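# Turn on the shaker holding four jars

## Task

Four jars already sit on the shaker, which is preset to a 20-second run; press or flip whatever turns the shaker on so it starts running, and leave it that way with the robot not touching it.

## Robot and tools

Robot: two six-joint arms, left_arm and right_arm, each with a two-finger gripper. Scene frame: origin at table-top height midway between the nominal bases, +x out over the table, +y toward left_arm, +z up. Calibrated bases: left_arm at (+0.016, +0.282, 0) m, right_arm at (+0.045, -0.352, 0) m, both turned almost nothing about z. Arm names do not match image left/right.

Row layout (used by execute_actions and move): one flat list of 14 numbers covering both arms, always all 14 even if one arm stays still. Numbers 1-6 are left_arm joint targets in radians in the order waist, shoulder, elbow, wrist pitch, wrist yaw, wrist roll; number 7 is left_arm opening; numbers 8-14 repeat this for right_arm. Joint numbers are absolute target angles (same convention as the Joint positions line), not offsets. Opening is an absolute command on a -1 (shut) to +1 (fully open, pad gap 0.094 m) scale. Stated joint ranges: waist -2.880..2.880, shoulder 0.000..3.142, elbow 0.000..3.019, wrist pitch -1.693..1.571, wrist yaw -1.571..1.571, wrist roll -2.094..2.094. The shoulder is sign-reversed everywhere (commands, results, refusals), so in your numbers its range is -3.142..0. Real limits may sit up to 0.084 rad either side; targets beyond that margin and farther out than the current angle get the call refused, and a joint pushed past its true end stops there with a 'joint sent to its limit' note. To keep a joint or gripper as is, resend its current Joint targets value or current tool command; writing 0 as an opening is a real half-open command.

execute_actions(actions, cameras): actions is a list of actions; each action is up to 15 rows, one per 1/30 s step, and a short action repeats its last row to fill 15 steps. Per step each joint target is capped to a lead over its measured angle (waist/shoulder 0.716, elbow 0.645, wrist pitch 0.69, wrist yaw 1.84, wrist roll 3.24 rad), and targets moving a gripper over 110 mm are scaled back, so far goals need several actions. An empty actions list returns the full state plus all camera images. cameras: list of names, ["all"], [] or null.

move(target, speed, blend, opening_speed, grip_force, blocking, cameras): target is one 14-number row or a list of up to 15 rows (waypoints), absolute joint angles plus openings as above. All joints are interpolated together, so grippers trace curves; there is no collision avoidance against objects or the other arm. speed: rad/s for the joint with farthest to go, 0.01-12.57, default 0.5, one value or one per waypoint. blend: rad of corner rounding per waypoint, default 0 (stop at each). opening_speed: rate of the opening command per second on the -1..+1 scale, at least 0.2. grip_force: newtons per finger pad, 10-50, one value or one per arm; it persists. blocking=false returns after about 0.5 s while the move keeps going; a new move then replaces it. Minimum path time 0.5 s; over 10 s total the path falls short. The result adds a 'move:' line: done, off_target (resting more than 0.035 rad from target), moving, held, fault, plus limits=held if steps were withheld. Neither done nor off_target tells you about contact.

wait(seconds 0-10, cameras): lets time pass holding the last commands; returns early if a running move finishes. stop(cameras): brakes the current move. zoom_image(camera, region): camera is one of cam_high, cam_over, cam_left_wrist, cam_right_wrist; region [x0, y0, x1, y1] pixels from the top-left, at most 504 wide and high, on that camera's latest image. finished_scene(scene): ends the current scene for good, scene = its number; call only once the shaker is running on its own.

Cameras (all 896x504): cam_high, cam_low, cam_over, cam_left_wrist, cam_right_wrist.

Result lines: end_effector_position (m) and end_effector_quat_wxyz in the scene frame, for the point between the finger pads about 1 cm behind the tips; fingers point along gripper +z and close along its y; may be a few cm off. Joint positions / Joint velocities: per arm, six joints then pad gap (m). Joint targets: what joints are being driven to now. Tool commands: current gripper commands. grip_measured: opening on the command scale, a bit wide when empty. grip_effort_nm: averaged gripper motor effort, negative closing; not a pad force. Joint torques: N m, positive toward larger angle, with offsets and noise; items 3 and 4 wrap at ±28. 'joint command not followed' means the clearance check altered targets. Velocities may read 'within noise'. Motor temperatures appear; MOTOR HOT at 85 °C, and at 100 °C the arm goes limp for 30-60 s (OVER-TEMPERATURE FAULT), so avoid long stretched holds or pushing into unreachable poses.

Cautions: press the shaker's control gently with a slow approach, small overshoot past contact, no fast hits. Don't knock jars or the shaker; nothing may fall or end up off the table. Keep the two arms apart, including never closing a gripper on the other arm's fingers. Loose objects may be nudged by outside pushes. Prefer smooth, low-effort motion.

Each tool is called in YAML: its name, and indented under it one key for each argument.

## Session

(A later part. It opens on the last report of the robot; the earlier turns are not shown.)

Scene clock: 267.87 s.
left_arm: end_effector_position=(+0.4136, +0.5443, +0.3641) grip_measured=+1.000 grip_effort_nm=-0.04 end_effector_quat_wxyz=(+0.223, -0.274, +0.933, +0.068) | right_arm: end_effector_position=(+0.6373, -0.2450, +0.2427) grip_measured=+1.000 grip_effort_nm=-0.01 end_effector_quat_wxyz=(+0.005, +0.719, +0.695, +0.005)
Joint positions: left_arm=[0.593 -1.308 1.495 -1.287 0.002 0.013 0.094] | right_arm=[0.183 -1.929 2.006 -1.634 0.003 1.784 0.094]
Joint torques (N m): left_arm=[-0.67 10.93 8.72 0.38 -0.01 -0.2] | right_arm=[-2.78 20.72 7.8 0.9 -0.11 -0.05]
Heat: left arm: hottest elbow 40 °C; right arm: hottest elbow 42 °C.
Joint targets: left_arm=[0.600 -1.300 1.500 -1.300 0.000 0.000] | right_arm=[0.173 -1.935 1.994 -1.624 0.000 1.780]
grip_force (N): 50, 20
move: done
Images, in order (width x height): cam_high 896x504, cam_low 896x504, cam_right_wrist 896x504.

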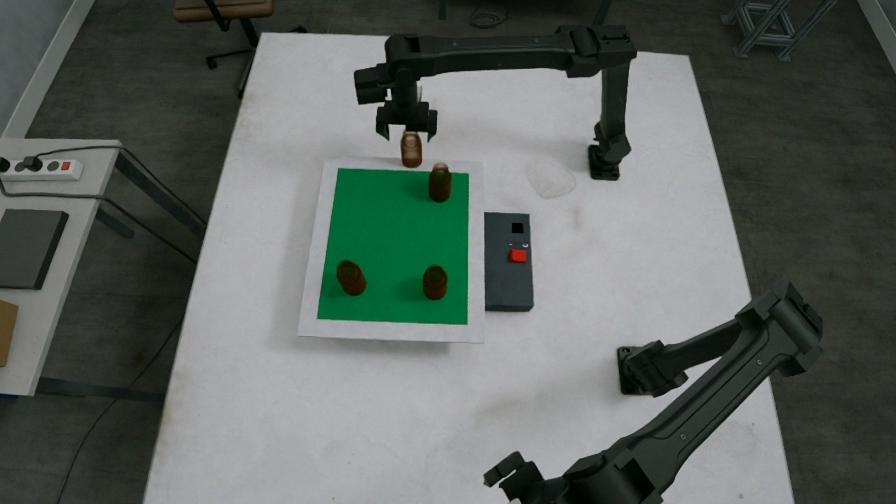

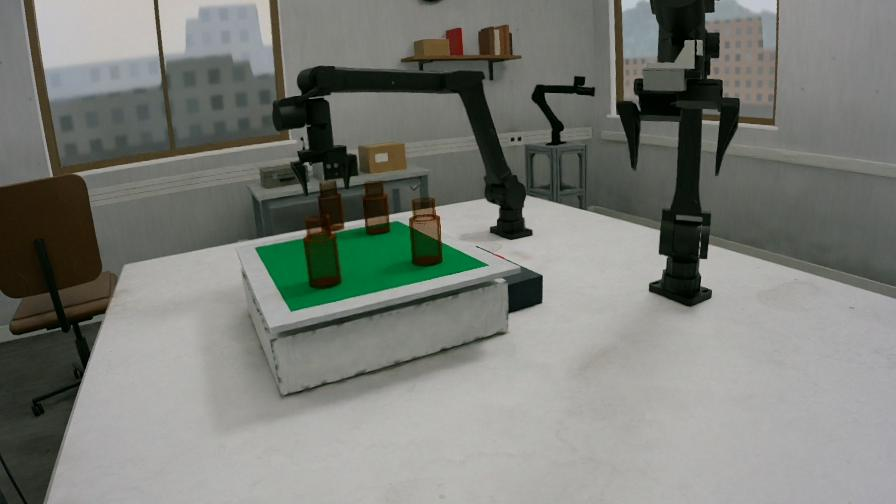

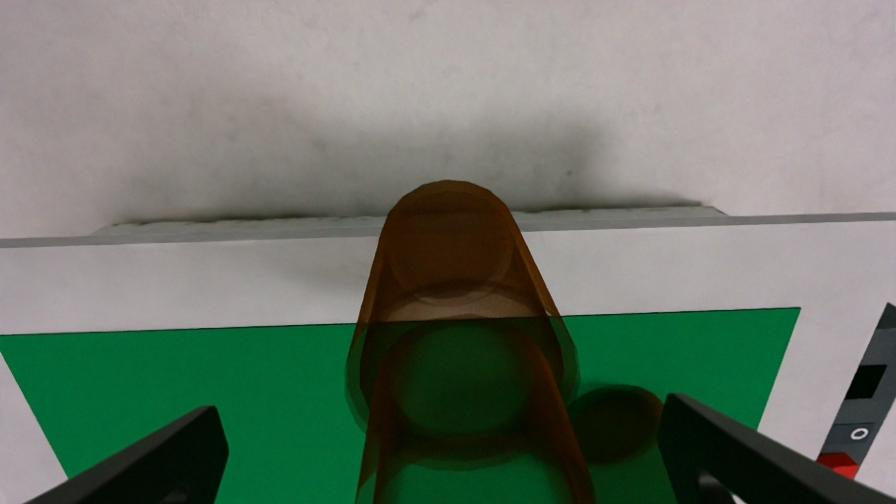

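execute_actions:
  actions: []

Scene clock: 295.73 s.
left_arm: end_effector_position=(+0.4136, +0.5443, +0.3641) grip_measured=+1.000 grip_effort_nm=-0.04 end_effector_quat_wxyz=(+0.223, -0.274, +0.933, +0.068) | right_arm: end_effector_position=(+0.6375, -0.2463, +0.2427) grip_measured=+1.000 grip_effort_nm=-0.01 end_effector_quat_wxyz=(+0.005, +0.719, +0.695, +0.005)
Joint positions: left_arm=[0.593 -1.308 1.495 -1.287 0.002 0.013 0.094] | right_arm=[0.18 -1.929 2.006 -1.634 0.003 1.784 0.094]
Joint velocities: within noise
Joint torques (N m): left_arm=[-0.67 10.87 8.72 0.38 -0.01 -0.2] | right_arm=[-2.84 20.95 7.54 0.7 -0.13 0]
Motor temperatures (°C): left_arm=[31 31 40 27 30 28 27] | right_arm=[27 34 38 30 31 30 28]
Heat: left arm: hottest elbow 40 °C; right arm: hottest elbow 38 °C.
Joint targets: left_arm=[0.600 -1.300 1.500 -1.300 0.000 0.000] | right_arm=[0.173 -1.935 1.994 -1.624 0.000 1.780]
Tool commands: left_gripper/opening=+1.0 right_gripper/opening=+1.0
grip_force (N): 50, 20

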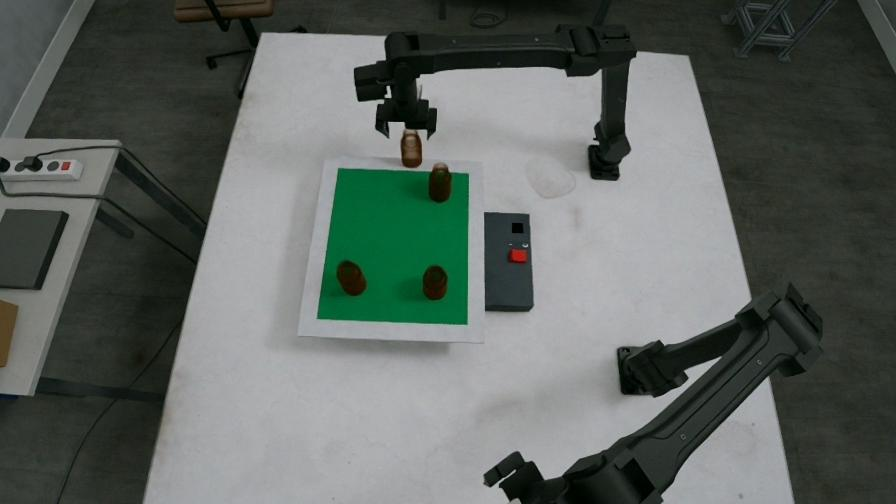

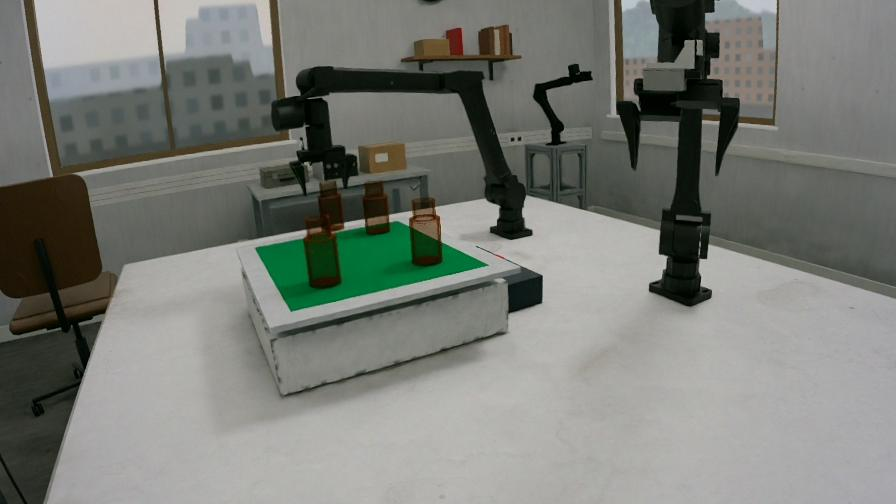

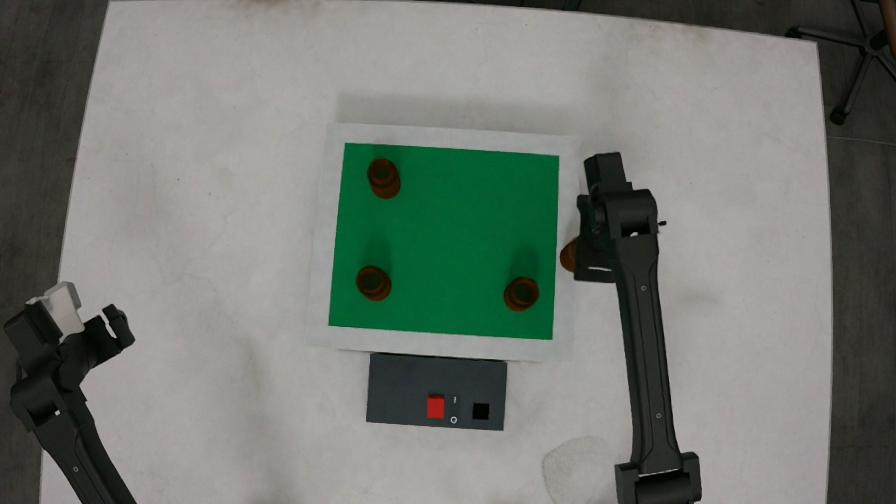

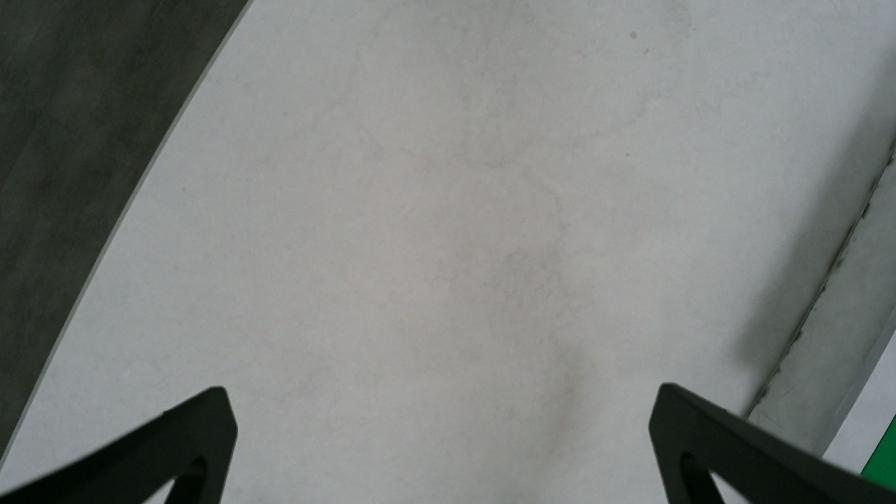

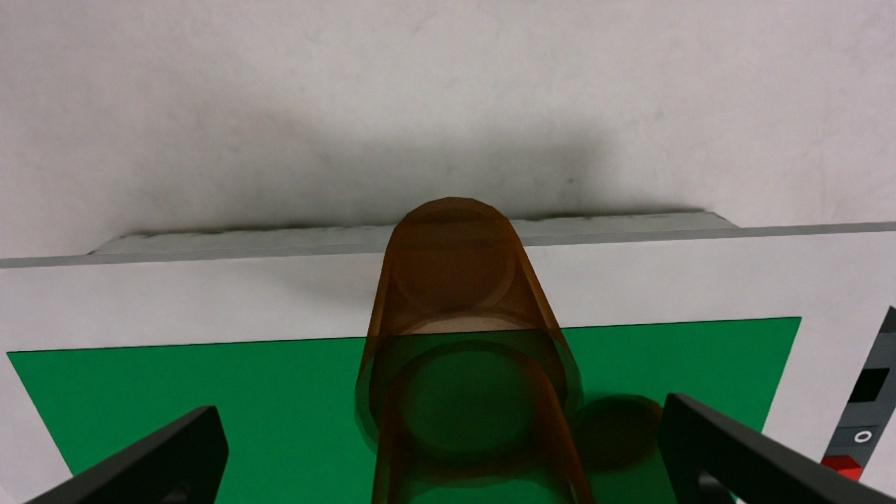

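zoom_image:
  camera: "cam_right_wrist"
  region: [330, 170, 610, 504]

zoom_image:
  camera: "cam_high"
  region: [360, 80, 480, 180]

zoom_image:
  camera: "cam_low"
  region: [270, 140, 390, 240]

Scaled by 1.509.

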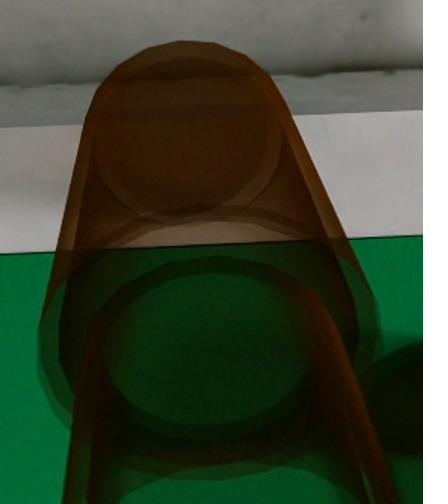

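Scaled by 4.200.

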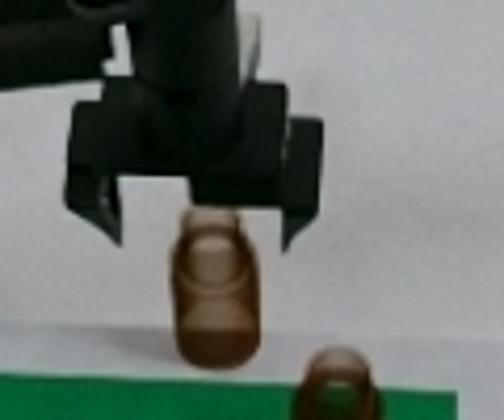

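Scaled by 4.200.

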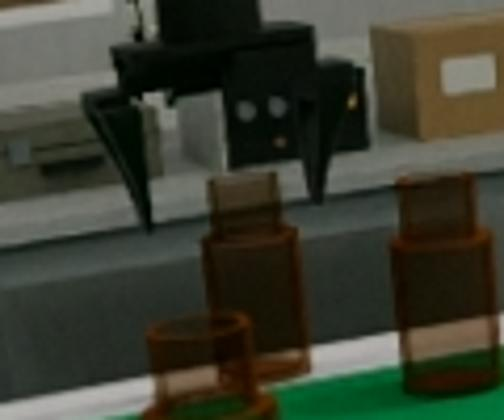

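zoom_image:
  camera: "cam_over"
  region: [480, 140, 680, 330]

Scaled by 2.520.

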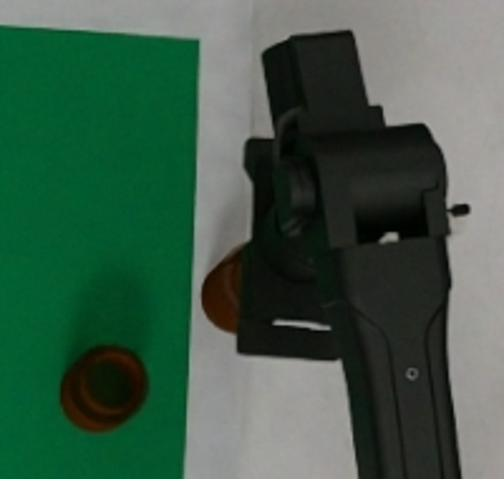

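move:
  target: [0.6,-1.3,1.5,-1.3,0.0,0.0,1.0,0.173,-1.909,1.990,-1.650,0.0,1.78,1.0]
  speed: 0.08
  cameras: ["cam_right_wrist"]

zoom_image:
  camera: "cam_right_wrist"
  region: [200, 170, 700, 504]

Scene clock: 343.70 s.
left_arm: end_effector_position=(+0.4136, +0.5443, +0.3641) grip_measured=+1.000 grip_effort_nm=-0.04 end_effector_quat_wxyz=(+0.223, -0.274, +0.933, +0.068) | right_arm: end_effector_position=(+0.6350, -0.2468, +0.2465) grip_measured=+1.000 grip_effort_nm=-0.01 end_effector_quat_wxyz=(+0.005, +0.719, +0.695, +0.004)
Joint positions: left_arm=[0.593 -1.308 1.495 -1.287 0.002 0.013 0.094] | right_arm=[0.18 -1.922 2.006 -1.641 0.003 1.784 0.094]
Joint torques (N m): left_arm=[-0.67 10.87 8.72 0.38 -0.01 -0.2] | right_arm=[-2.78 22.18 7.01 -0.08 -0.19 -0.02]
Heat: left arm: hottest elbow 40 °C; right arm: hottest elbow 36 °C.
Joint targets: left_arm=[0.600 -1.300 1.500 -1.300 0.000 0.000] | right_arm=[0.173 -1.909 1.990 -1.650 0.000 1.780]
grip_force (N): 50, 20
move: done
Images, in order (width x height): cam_right_wrist 896x504.

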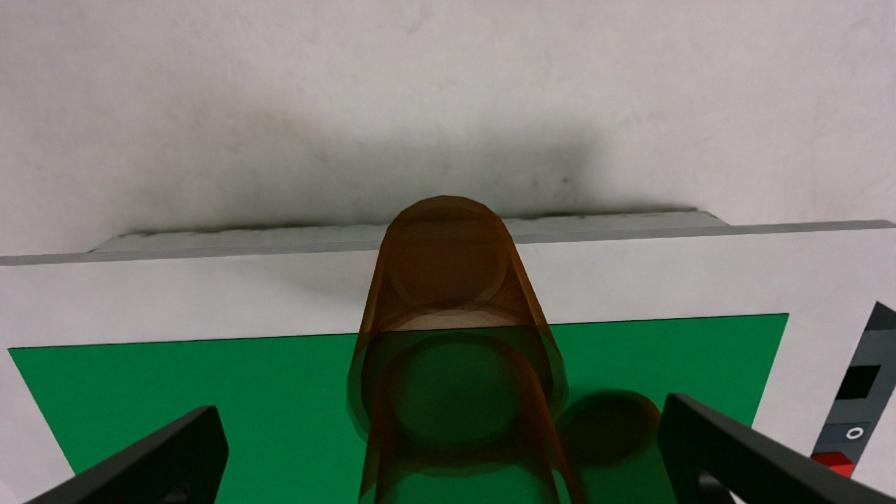

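Scaled by 1.008.

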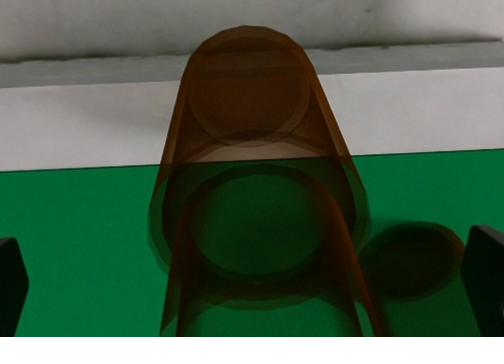

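move:
  target: [0.6,-1.3,1.5,-1.3,0.0,0.0,1.0,0.173,-1.901,1.980,-1.650,0.0,1.78,1.0]
  speed: 0.08
  cameras: []

Scene clock: 380.37 s.
left_arm: end_effector_position=(+0.4136, +0.5443, +0.3641) grip_measured=+1.000 grip_effort_nm=-0.04 end_effector_quat_wxyz=(+0.223, -0.274, +0.933, +0.068) | right_arm: end_effector_position=(+0.6312, -0.2475, +0.2454) grip_measured=+1.000 grip_effort_nm=-0.01 end_effector_quat_wxyz=(+0.003, +0.719, +0.695, +0.002)
Joint positions: left_arm=[0.593 -1.308 1.495 -1.287 0.002 0.013 0.094] | right_arm=[0.18 -1.915 1.992 -1.641 0.003 1.784 0.094]
Joint torques (N m): left_arm=[-0.67 10.87 8.72 0.38 -0.01 -0.2] | right_arm=[-2.02 23 7.38 0.05 -0.17 -0.01]
Heat: left arm: hottest elbow 40 °C; right arm: hottest shoulder 37 °C.
Joint targets: left_arm=[0.600 -1.300 1.500 -1.300 0.000 0.000] | right_arm=[0.173 -1.901 1.980 -1.650 0.000 1.780]
grip_force (N): 50, 20
move: done
No camera images: "cameras" was empty.

move:
  target: [0.6,-1.3,1.5,-1.3,0.0,0.0,1.0,0.173,-1.901,1.980,-1.650,0.0,1.78,0.12]
  speed: 0.08
  opening_speed: 0.4
  cameras: ["cam_right_wrist", "cam_high", "cam_low"]

zoom_image:
  camera: "cam_high"
  region: [360, 80, 480, 180]

zoom_image:
  camera: "cam_low"
  region: [270, 140, 390, 240]

zoom_image:
  camera: "cam_right_wrist"
  region: [300, 250, 600, 504]

Scene clock: 390.37 s.
left_arm: end_effector_position=(+0.4136, +0.5443, +0.3641) grip_measured=+1.000 grip_effort_nm=-0.04 end_effector_quat_wxyz=(+0.223, -0.274, +0.933, +0.068) | right_arm: end_effector_position=(+0.6312, -0.2475, +0.2454) grip_measured=+0.122 grip_effort_nm=-0.13 end_effector_quat_wxyz=(+0.003, +0.719, +0.695, +0.002)
Joint positions: left_arm=[0.593 -1.308 1.495 -1.287 0.002 0.013 0.094] | right_arm=[0.18 -1.915 1.992 -1.641 0.003 1.784 0.053]
Joint torques (N m): left_arm=[-0.67 10.87 8.72 0.36 -0.01 -0.2] | right_arm=[-3.14 22.42 7.27 -0.01 -0.19 -0.04]
Heat: left arm: hottest elbow 40 °C; right arm: hottest shoulder 37 °C.
Joint targets: left_arm=[0.600 -1.300 1.500 -1.300 0.000 0.000] | right_arm=[0.173 -1.901 1.980 -1.650 0.000 1.780]
grip_force (N): 50, 20
move: done
Images, in order (width x height): cam_high 896x504, cam_low 896x504, cam_right_wrist 896x504.

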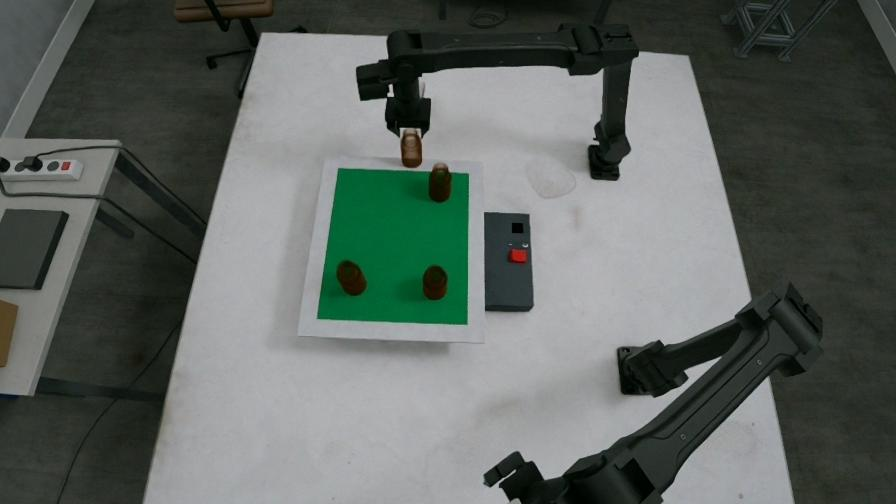

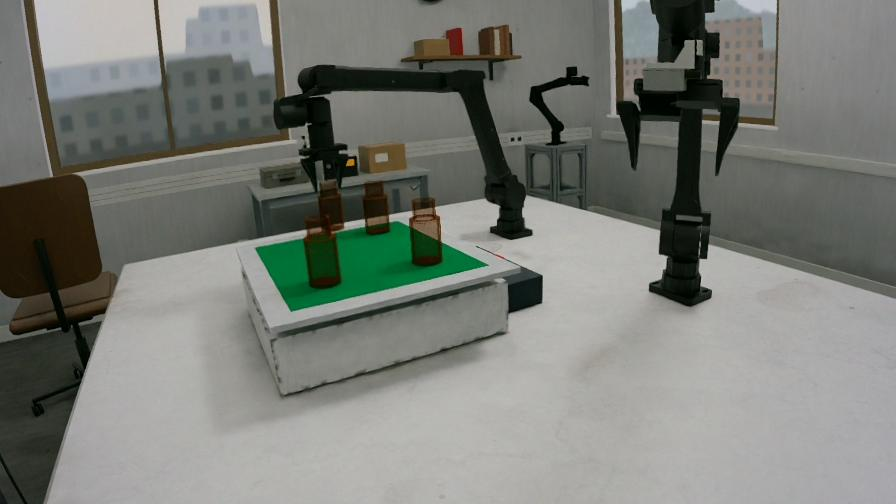

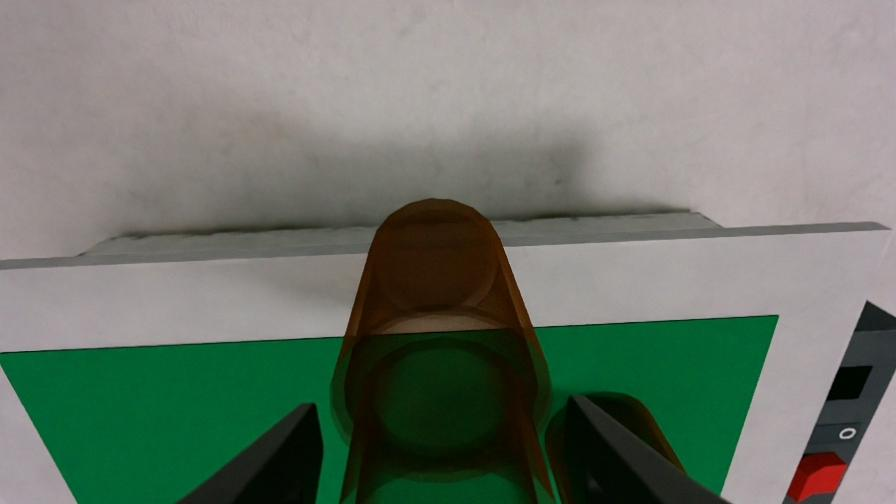

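Scaled by 4.200.

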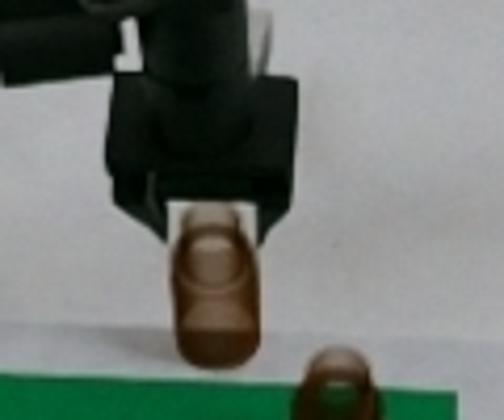

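Scaled by 4.200.

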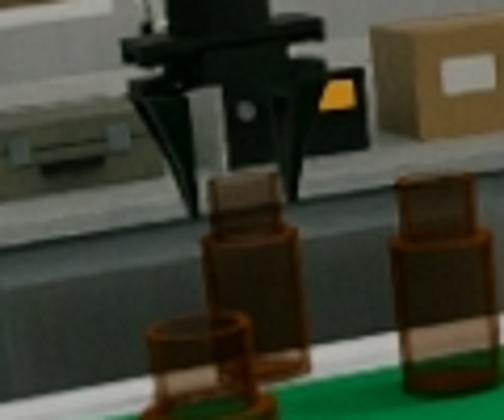

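Scaled by 1.680.

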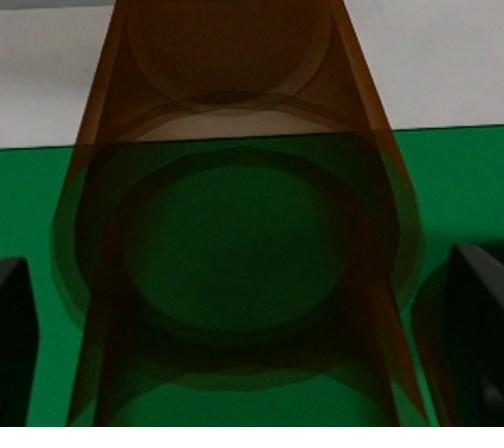

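move:
  target: [0.6,-1.3,1.5,-1.3,0.0,0.0,1.0,0.173,-1.935,1.980,-1.654,0.0,1.78,0.12]
  speed: 0.06
  cameras: ["cam_right_wrist", "cam_low"]

zoom_image:
  camera: "cam_low"
  region: [270, 140, 390, 240]

Scene clock: 410.63 s.
left_arm: end_effector_position=(+0.4136, +0.5443, +0.3641) grip_measured=+1.000 grip_effort_nm=-0.04 end_effector_quat_wxyz=(+0.223, -0.274, +0.933, +0.068) | right_arm: end_effector_position=(+0.6303, -0.2476, +0.2452) grip_measured=+0.122 grip_effort_nm=-0.13 end_effector_quat_wxyz=(+0.002, +0.719, +0.695, +0.000)
Joint positions: left_arm=[0.593 -1.308 1.495 -1.287 0.002 0.013 0.094] | right_arm=[0.18 -1.915 1.992 -1.645 0.003 1.784 0.053]
Joint torques (N m): left_arm=[-0.67 10.87 8.72 0.36 -0.01 -0.2] | right_arm=[-2.73 19.37 7.57 0.13 -0.13 -0.01]
Heat: left arm: hottest elbow 40 °C; right arm: hottest shoulder 36 °C.
Joint targets: left_arm=[0.600 -1.300 1.500 -1.300 0.000 0.000] | right_arm=[0.173 -1.935 1.980 -1.654 0.000 1.780]
grip_force (N): 50, 20
move: done
Images, in order (width x height): cam_low 896x504, cam_right_wrist 896x504.

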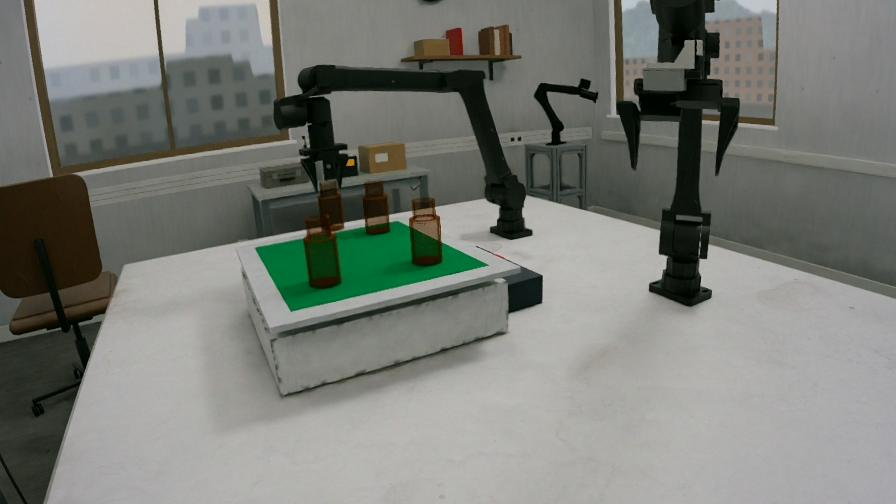

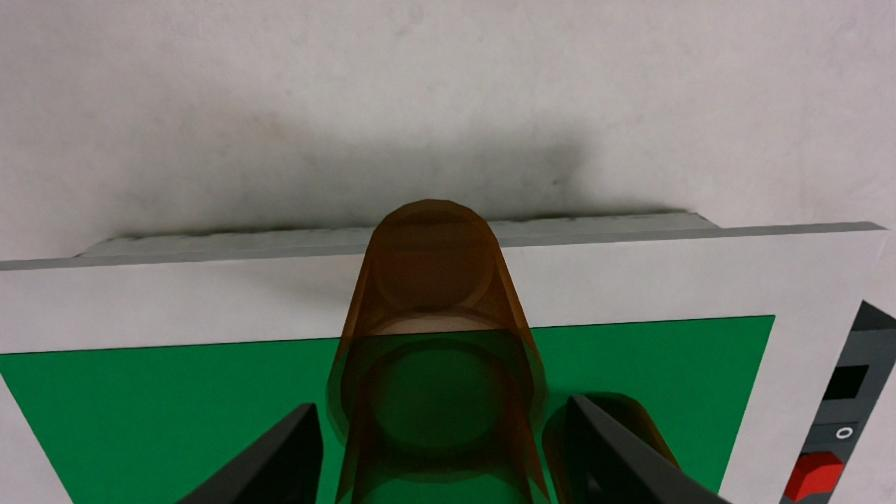

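Scaled by 4.200.

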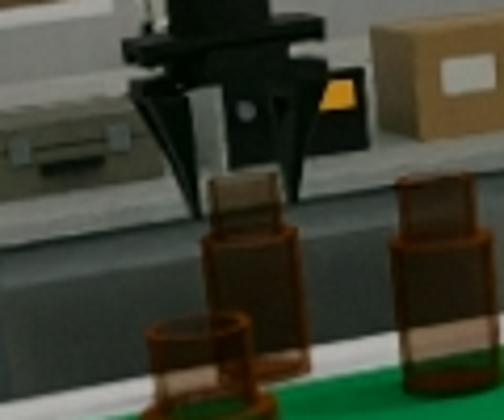

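move:
  target: [0.6,-1.3,1.5,-1.3,0.0,0.0,1.0,0.173,-1.915,1.980,-1.654,0.0,1.78,-0.08]
  speed: 0.06
  opening_speed: 0.25
  grip_force: [50, 20]
  cameras: ["cam_right_wrist", "cam_low"]

zoom_image:
  camera: "cam_low"
  region: [270, 140, 390, 240]

zoom_image:
  camera: "cam_right_wrist"
  region: [300, 250, 600, 504]

Scene clock: 420.37 s.
left_arm: end_effector_position=(+0.4136, +0.5443, +0.3641) grip_measured=+1.000 grip_effort_nm=-0.04 end_effector_quat_wxyz=(+0.223, -0.274, +0.933, +0.068) | right_arm: end_effector_position=(+0.6304, -0.2476, +0.2441) grip_measured=-0.077 grip_effort_nm=-0.13 end_effector_quat_wxyz=(+0.001, +0.719, +0.695, -0.001)
Joint positions: left_arm=[0.593 -1.308 1.495 -1.287 0.002 0.013 0.094] | right_arm=[0.18 -1.917 1.992 -1.646 0.003 1.784 0.043]
Joint torques (N m): left_arm=[-0.67 10.87 8.72 0.36 -0.01 -0.2] | right_arm=[-2.78 20.84 7.38 0.24 -0.17 -0.01]
Heat: left arm: hottest elbow 40 °C; right arm: hottest shoulder 36 °C.
Joint targets: left_arm=[0.600 -1.300 1.500 -1.300 0.000 0.000] | right_arm=[0.173 -1.915 1.980 -1.654 0.000 1.780]
grip_force (N): 50, 20
move: done
Images, in order (width x height): cam_low 896x504, cam_right_wrist 896x504.

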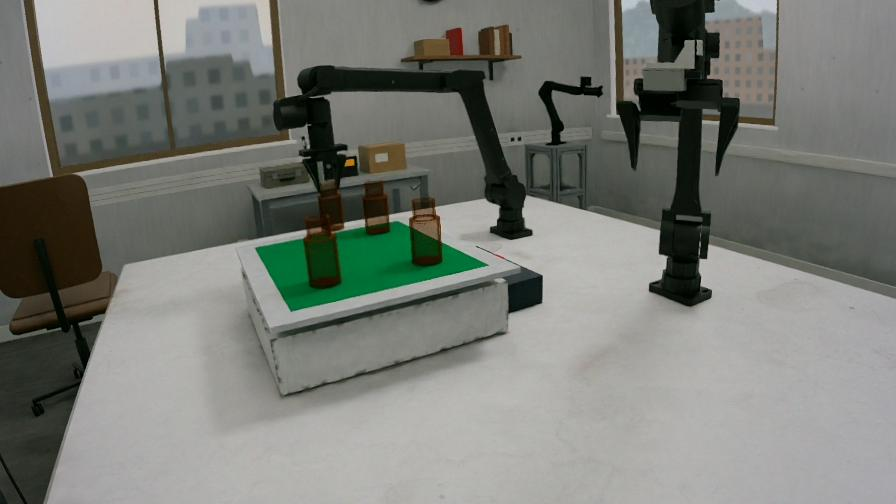

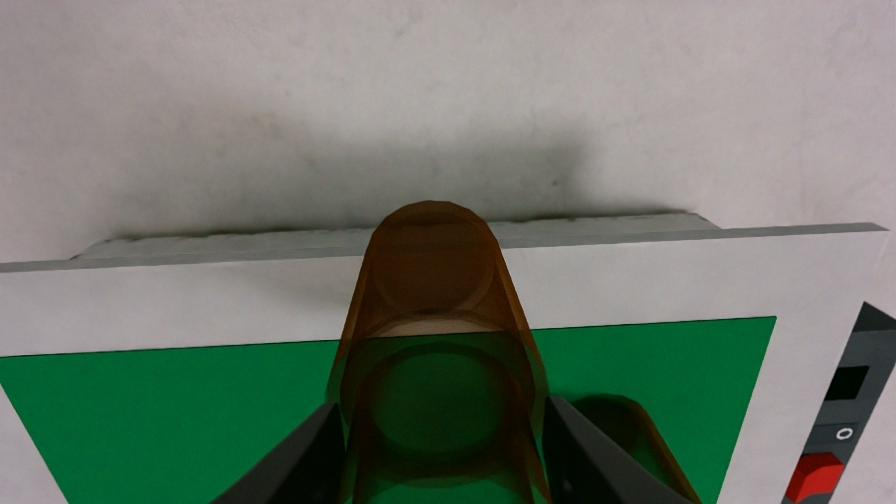

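Scaled by 4.200.

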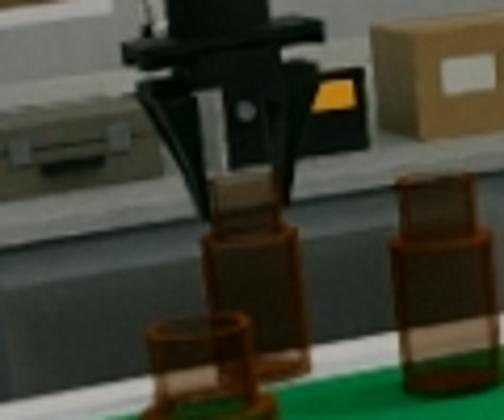

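Scaled by 1.680.

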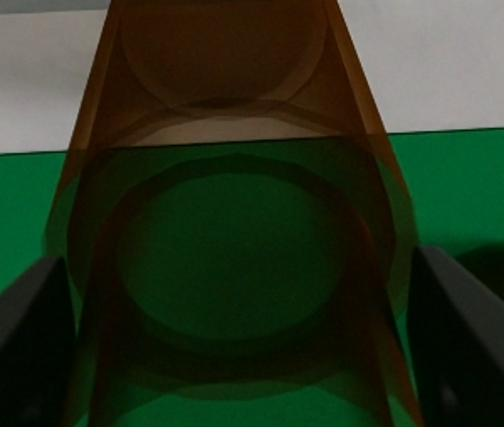

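move:
  target: [0.6,-1.3,1.5,-1.3,0.0,0.0,1.0,0.173,-1.915,1.980,-1.654,0.0,1.78,-0.26]
  speed: 0.06
  opening_speed: 0.2
  cameras: ["cam_right_wrist", "cam_low", "cam_high"]

zoom_image:
  camera: "cam_low"
  region: [270, 140, 390, 240]

zoom_image:
  camera: "cam_high"
  region: [360, 80, 480, 180]

Scene clock: 427.07 s.
left_arm: end_effector_position=(+0.4136, +0.5443, +0.3641) grip_measured=+1.000 grip_effort_nm=-0.04 end_effector_quat_wxyz=(+0.223, -0.274, +0.933, +0.068) | right_arm: end_effector_position=(+0.6304, -0.2476, +0.2441) grip_measured=-0.147 grip_effort_nm=-0.48 end_effector_quat_wxyz=(+0.001, +0.719, +0.695, -0.001)
Joint positions: left_arm=[0.593 -1.308 1.495 -1.287 0.002 0.013 0.094] | right_arm=[0.18 -1.917 1.992 -1.646 0.003 1.784 0.04]
Joint torques (N m): left_arm=[-0.67 10.93 8.72 0.36 -0.01 -0.21] | right_arm=[-2.55 20.72 7.31 0.02 -0.13 -0.03]
Heat: left arm: hottest elbow 40 °C; right arm: hottest shoulder 37 °C.
Joint targets: left_arm=[0.600 -1.300 1.500 -1.300 0.000 0.000] | right_arm=[0.173 -1.915 1.980 -1.654 0.000 1.780]
grip_force (N): 50, 20
move: done
Images, in order (width x height): cam_high 896x504, cam_low 896x504, cam_right_wrist 896x504.

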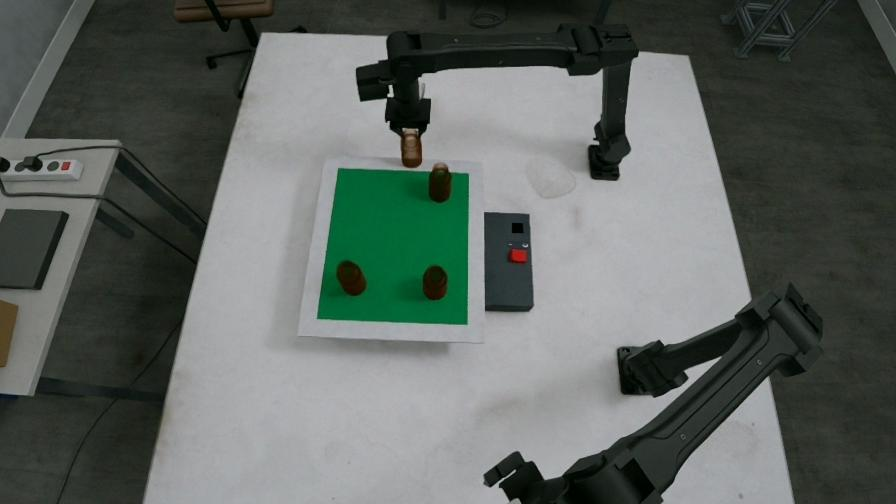

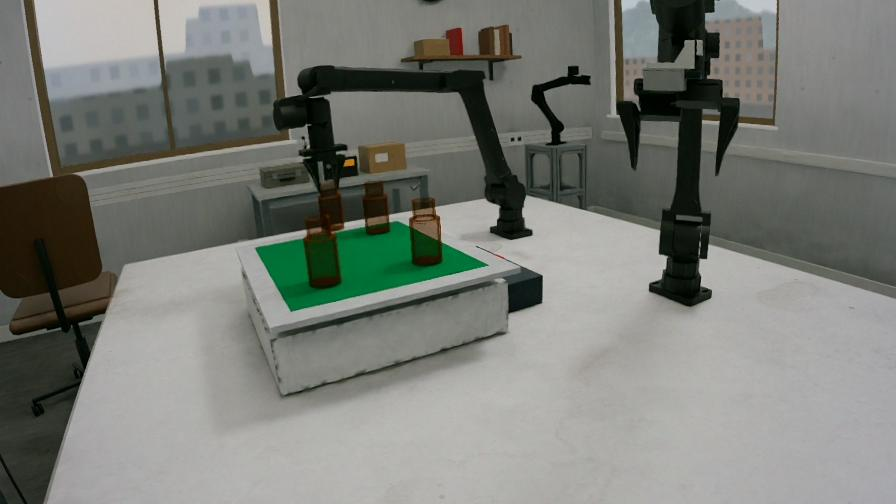

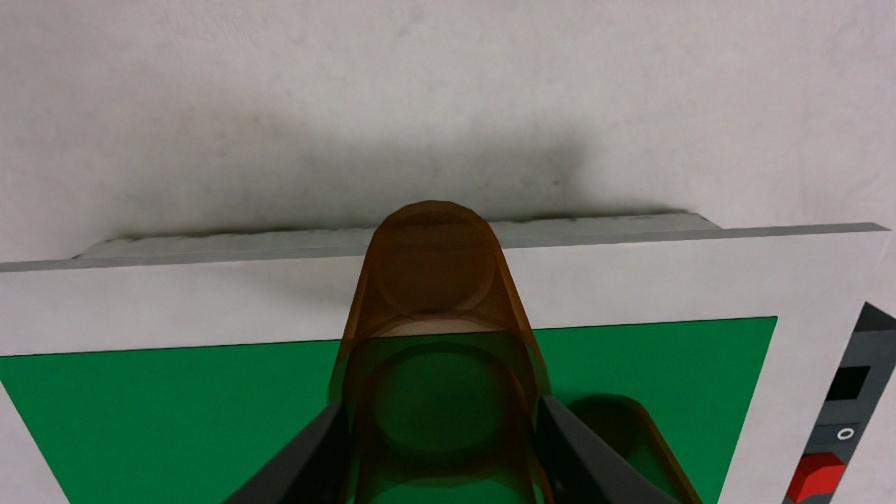

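Scaled by 4.200.

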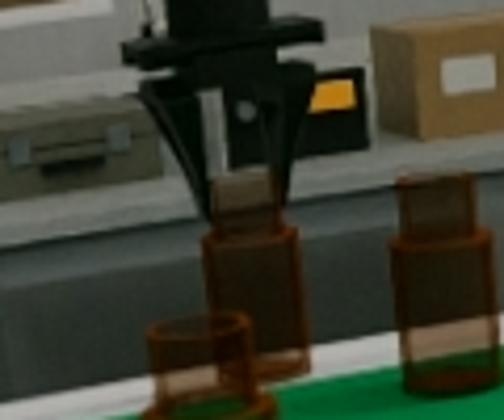

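Scaled by 4.200.

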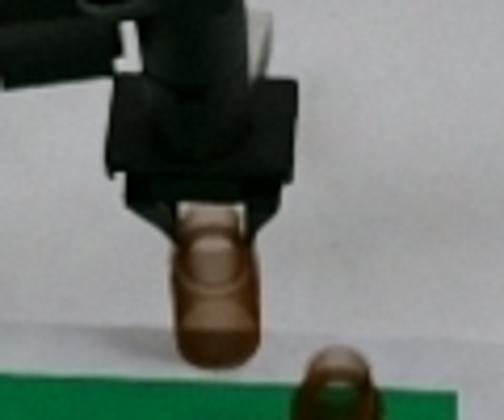

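move:
  target: [0.6,-1.3,1.5,-1.3,0.0,0.0,1.0,0.173,-1.892,1.980,-1.665,0.0,1.78,-0.26]
  speed: 0.05
  cameras: ["cam_right_wrist", "cam_low"]

zoom_image:
  camera: "cam_low"
  region: [270, 140, 390, 240]

Scene clock: 437.67 s.
left_arm: end_effector_position=(+0.4136, +0.5443, +0.3641) grip_measured=+1.000 grip_effort_nm=-0.04 end_effector_quat_wxyz=(+0.223, -0.274, +0.933, +0.068) | right_arm: end_effector_position=(+0.6273, -0.2482, +0.2446) grip_measured=-0.147 grip_effort_nm=-0.48 end_effector_quat_wxyz=(-0.001, +0.719, +0.695, -0.005)
Joint positions: left_arm=[0.593 -1.308 1.495 -1.287 0.002 0.013 0.094] | right_arm=[0.18 -1.915 1.989 -1.655 0.003 1.784 0.04]
Joint torques (N m): left_arm=[-0.67 10.87 8.72 0.38 -0.01 -0.2] | right_arm=[-2.84 22.71 7.57 -0.1 -0.15 0.01]
Heat: left arm: hottest elbow 40 °C; right arm: hottest shoulder 38 °C.
Joint targets: left_arm=[0.600 -1.300 1.500 -1.300 0.000 0.000] | right_arm=[0.173 -1.892 1.980 -1.665 0.000 1.780]
grip_force (N): 50, 20
move: done
Images, in order (width x height): cam_low 896x504, cam_right_wrist 896x504.

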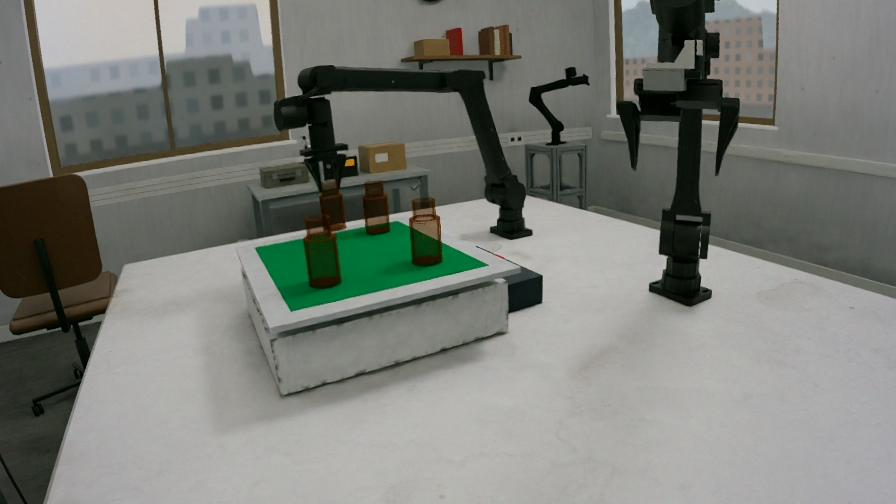

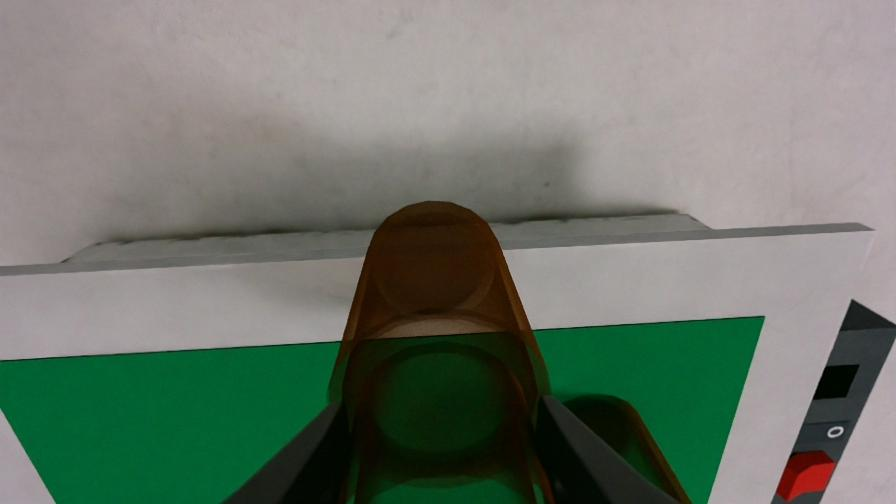

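Scaled by 4.200.

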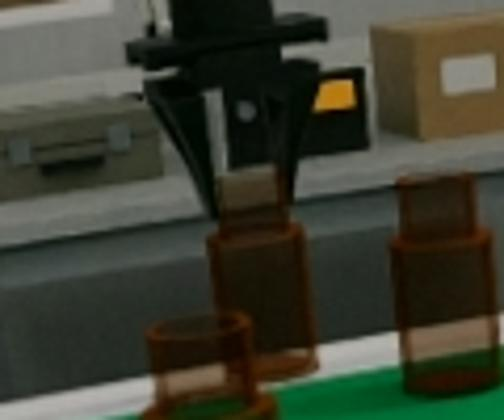

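move:
  target: [0.6,-1.3,1.5,-1.3,0.0,0.0,1.0,0.173,-1.880,1.980,-1.665,0.0,1.78,-0.26]
  speed: 0.05
  cameras: ["cam_right_wrist", "cam_low"]

zoom_image:
  camera: "cam_low"
  region: [270, 140, 390, 240]

Scene clock: 450.10 s.
left_arm: end_effector_position=(+0.4136, +0.5443, +0.3641) grip_measured=+1.000 grip_effort_nm=-0.04 end_effector_quat_wxyz=(+0.223, -0.274, +0.933, +0.068) | right_arm: end_effector_position=(+0.6261, -0.2484, +0.2505) grip_measured=-0.147 grip_effort_nm=-0.48 end_effector_quat_wxyz=(+0.002, +0.719, +0.695, +0.000)
Joint positions: left_arm=[0.593 -1.308 1.495 -1.287 0.002 0.013 0.094] | right_arm=[0.18 -1.904 1.989 -1.655 0.003 1.784 0.04]
Joint torques (N m): left_arm=[-0.62 10.93 8.72 0.36 -0.01 -0.2] | right_arm=[-2.37 23.53 7.54 -0.06 -0.14 -0.04]
Heat: left arm: hottest elbow 40 °C; right arm: hottest shoulder 37 °C.
Joint targets: left_arm=[0.600 -1.300 1.500 -1.300 0.000 0.000] | right_arm=[0.173 -1.880 1.980 -1.665 0.000 1.780]
grip_force (N): 50, 20
move: done
Images, in order (width x height): cam_low 896x504, cam_right_wrist 896x504.

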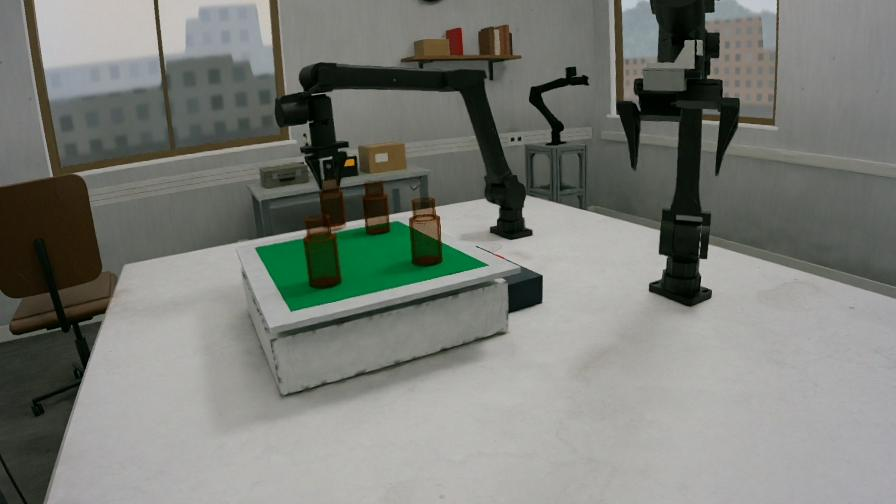

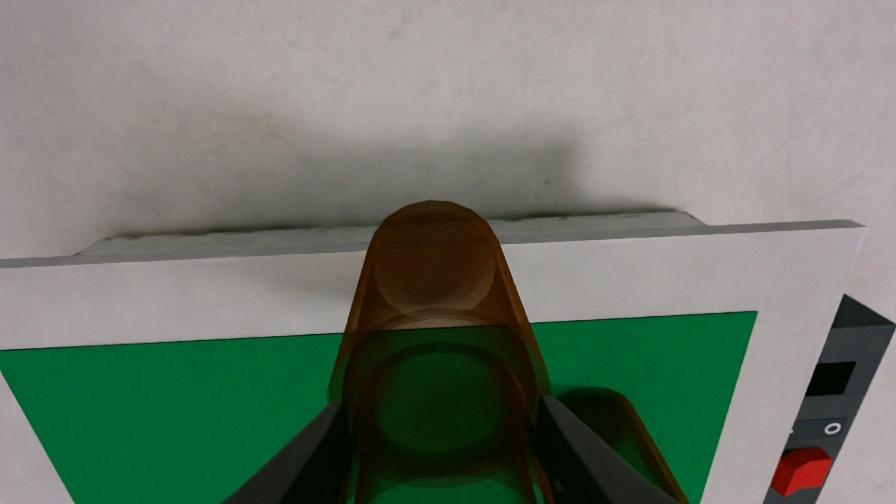

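Scaled by 4.200.

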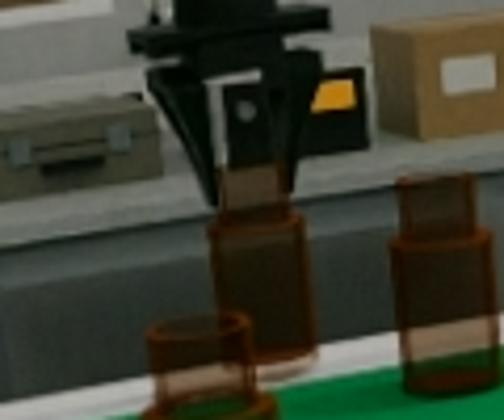

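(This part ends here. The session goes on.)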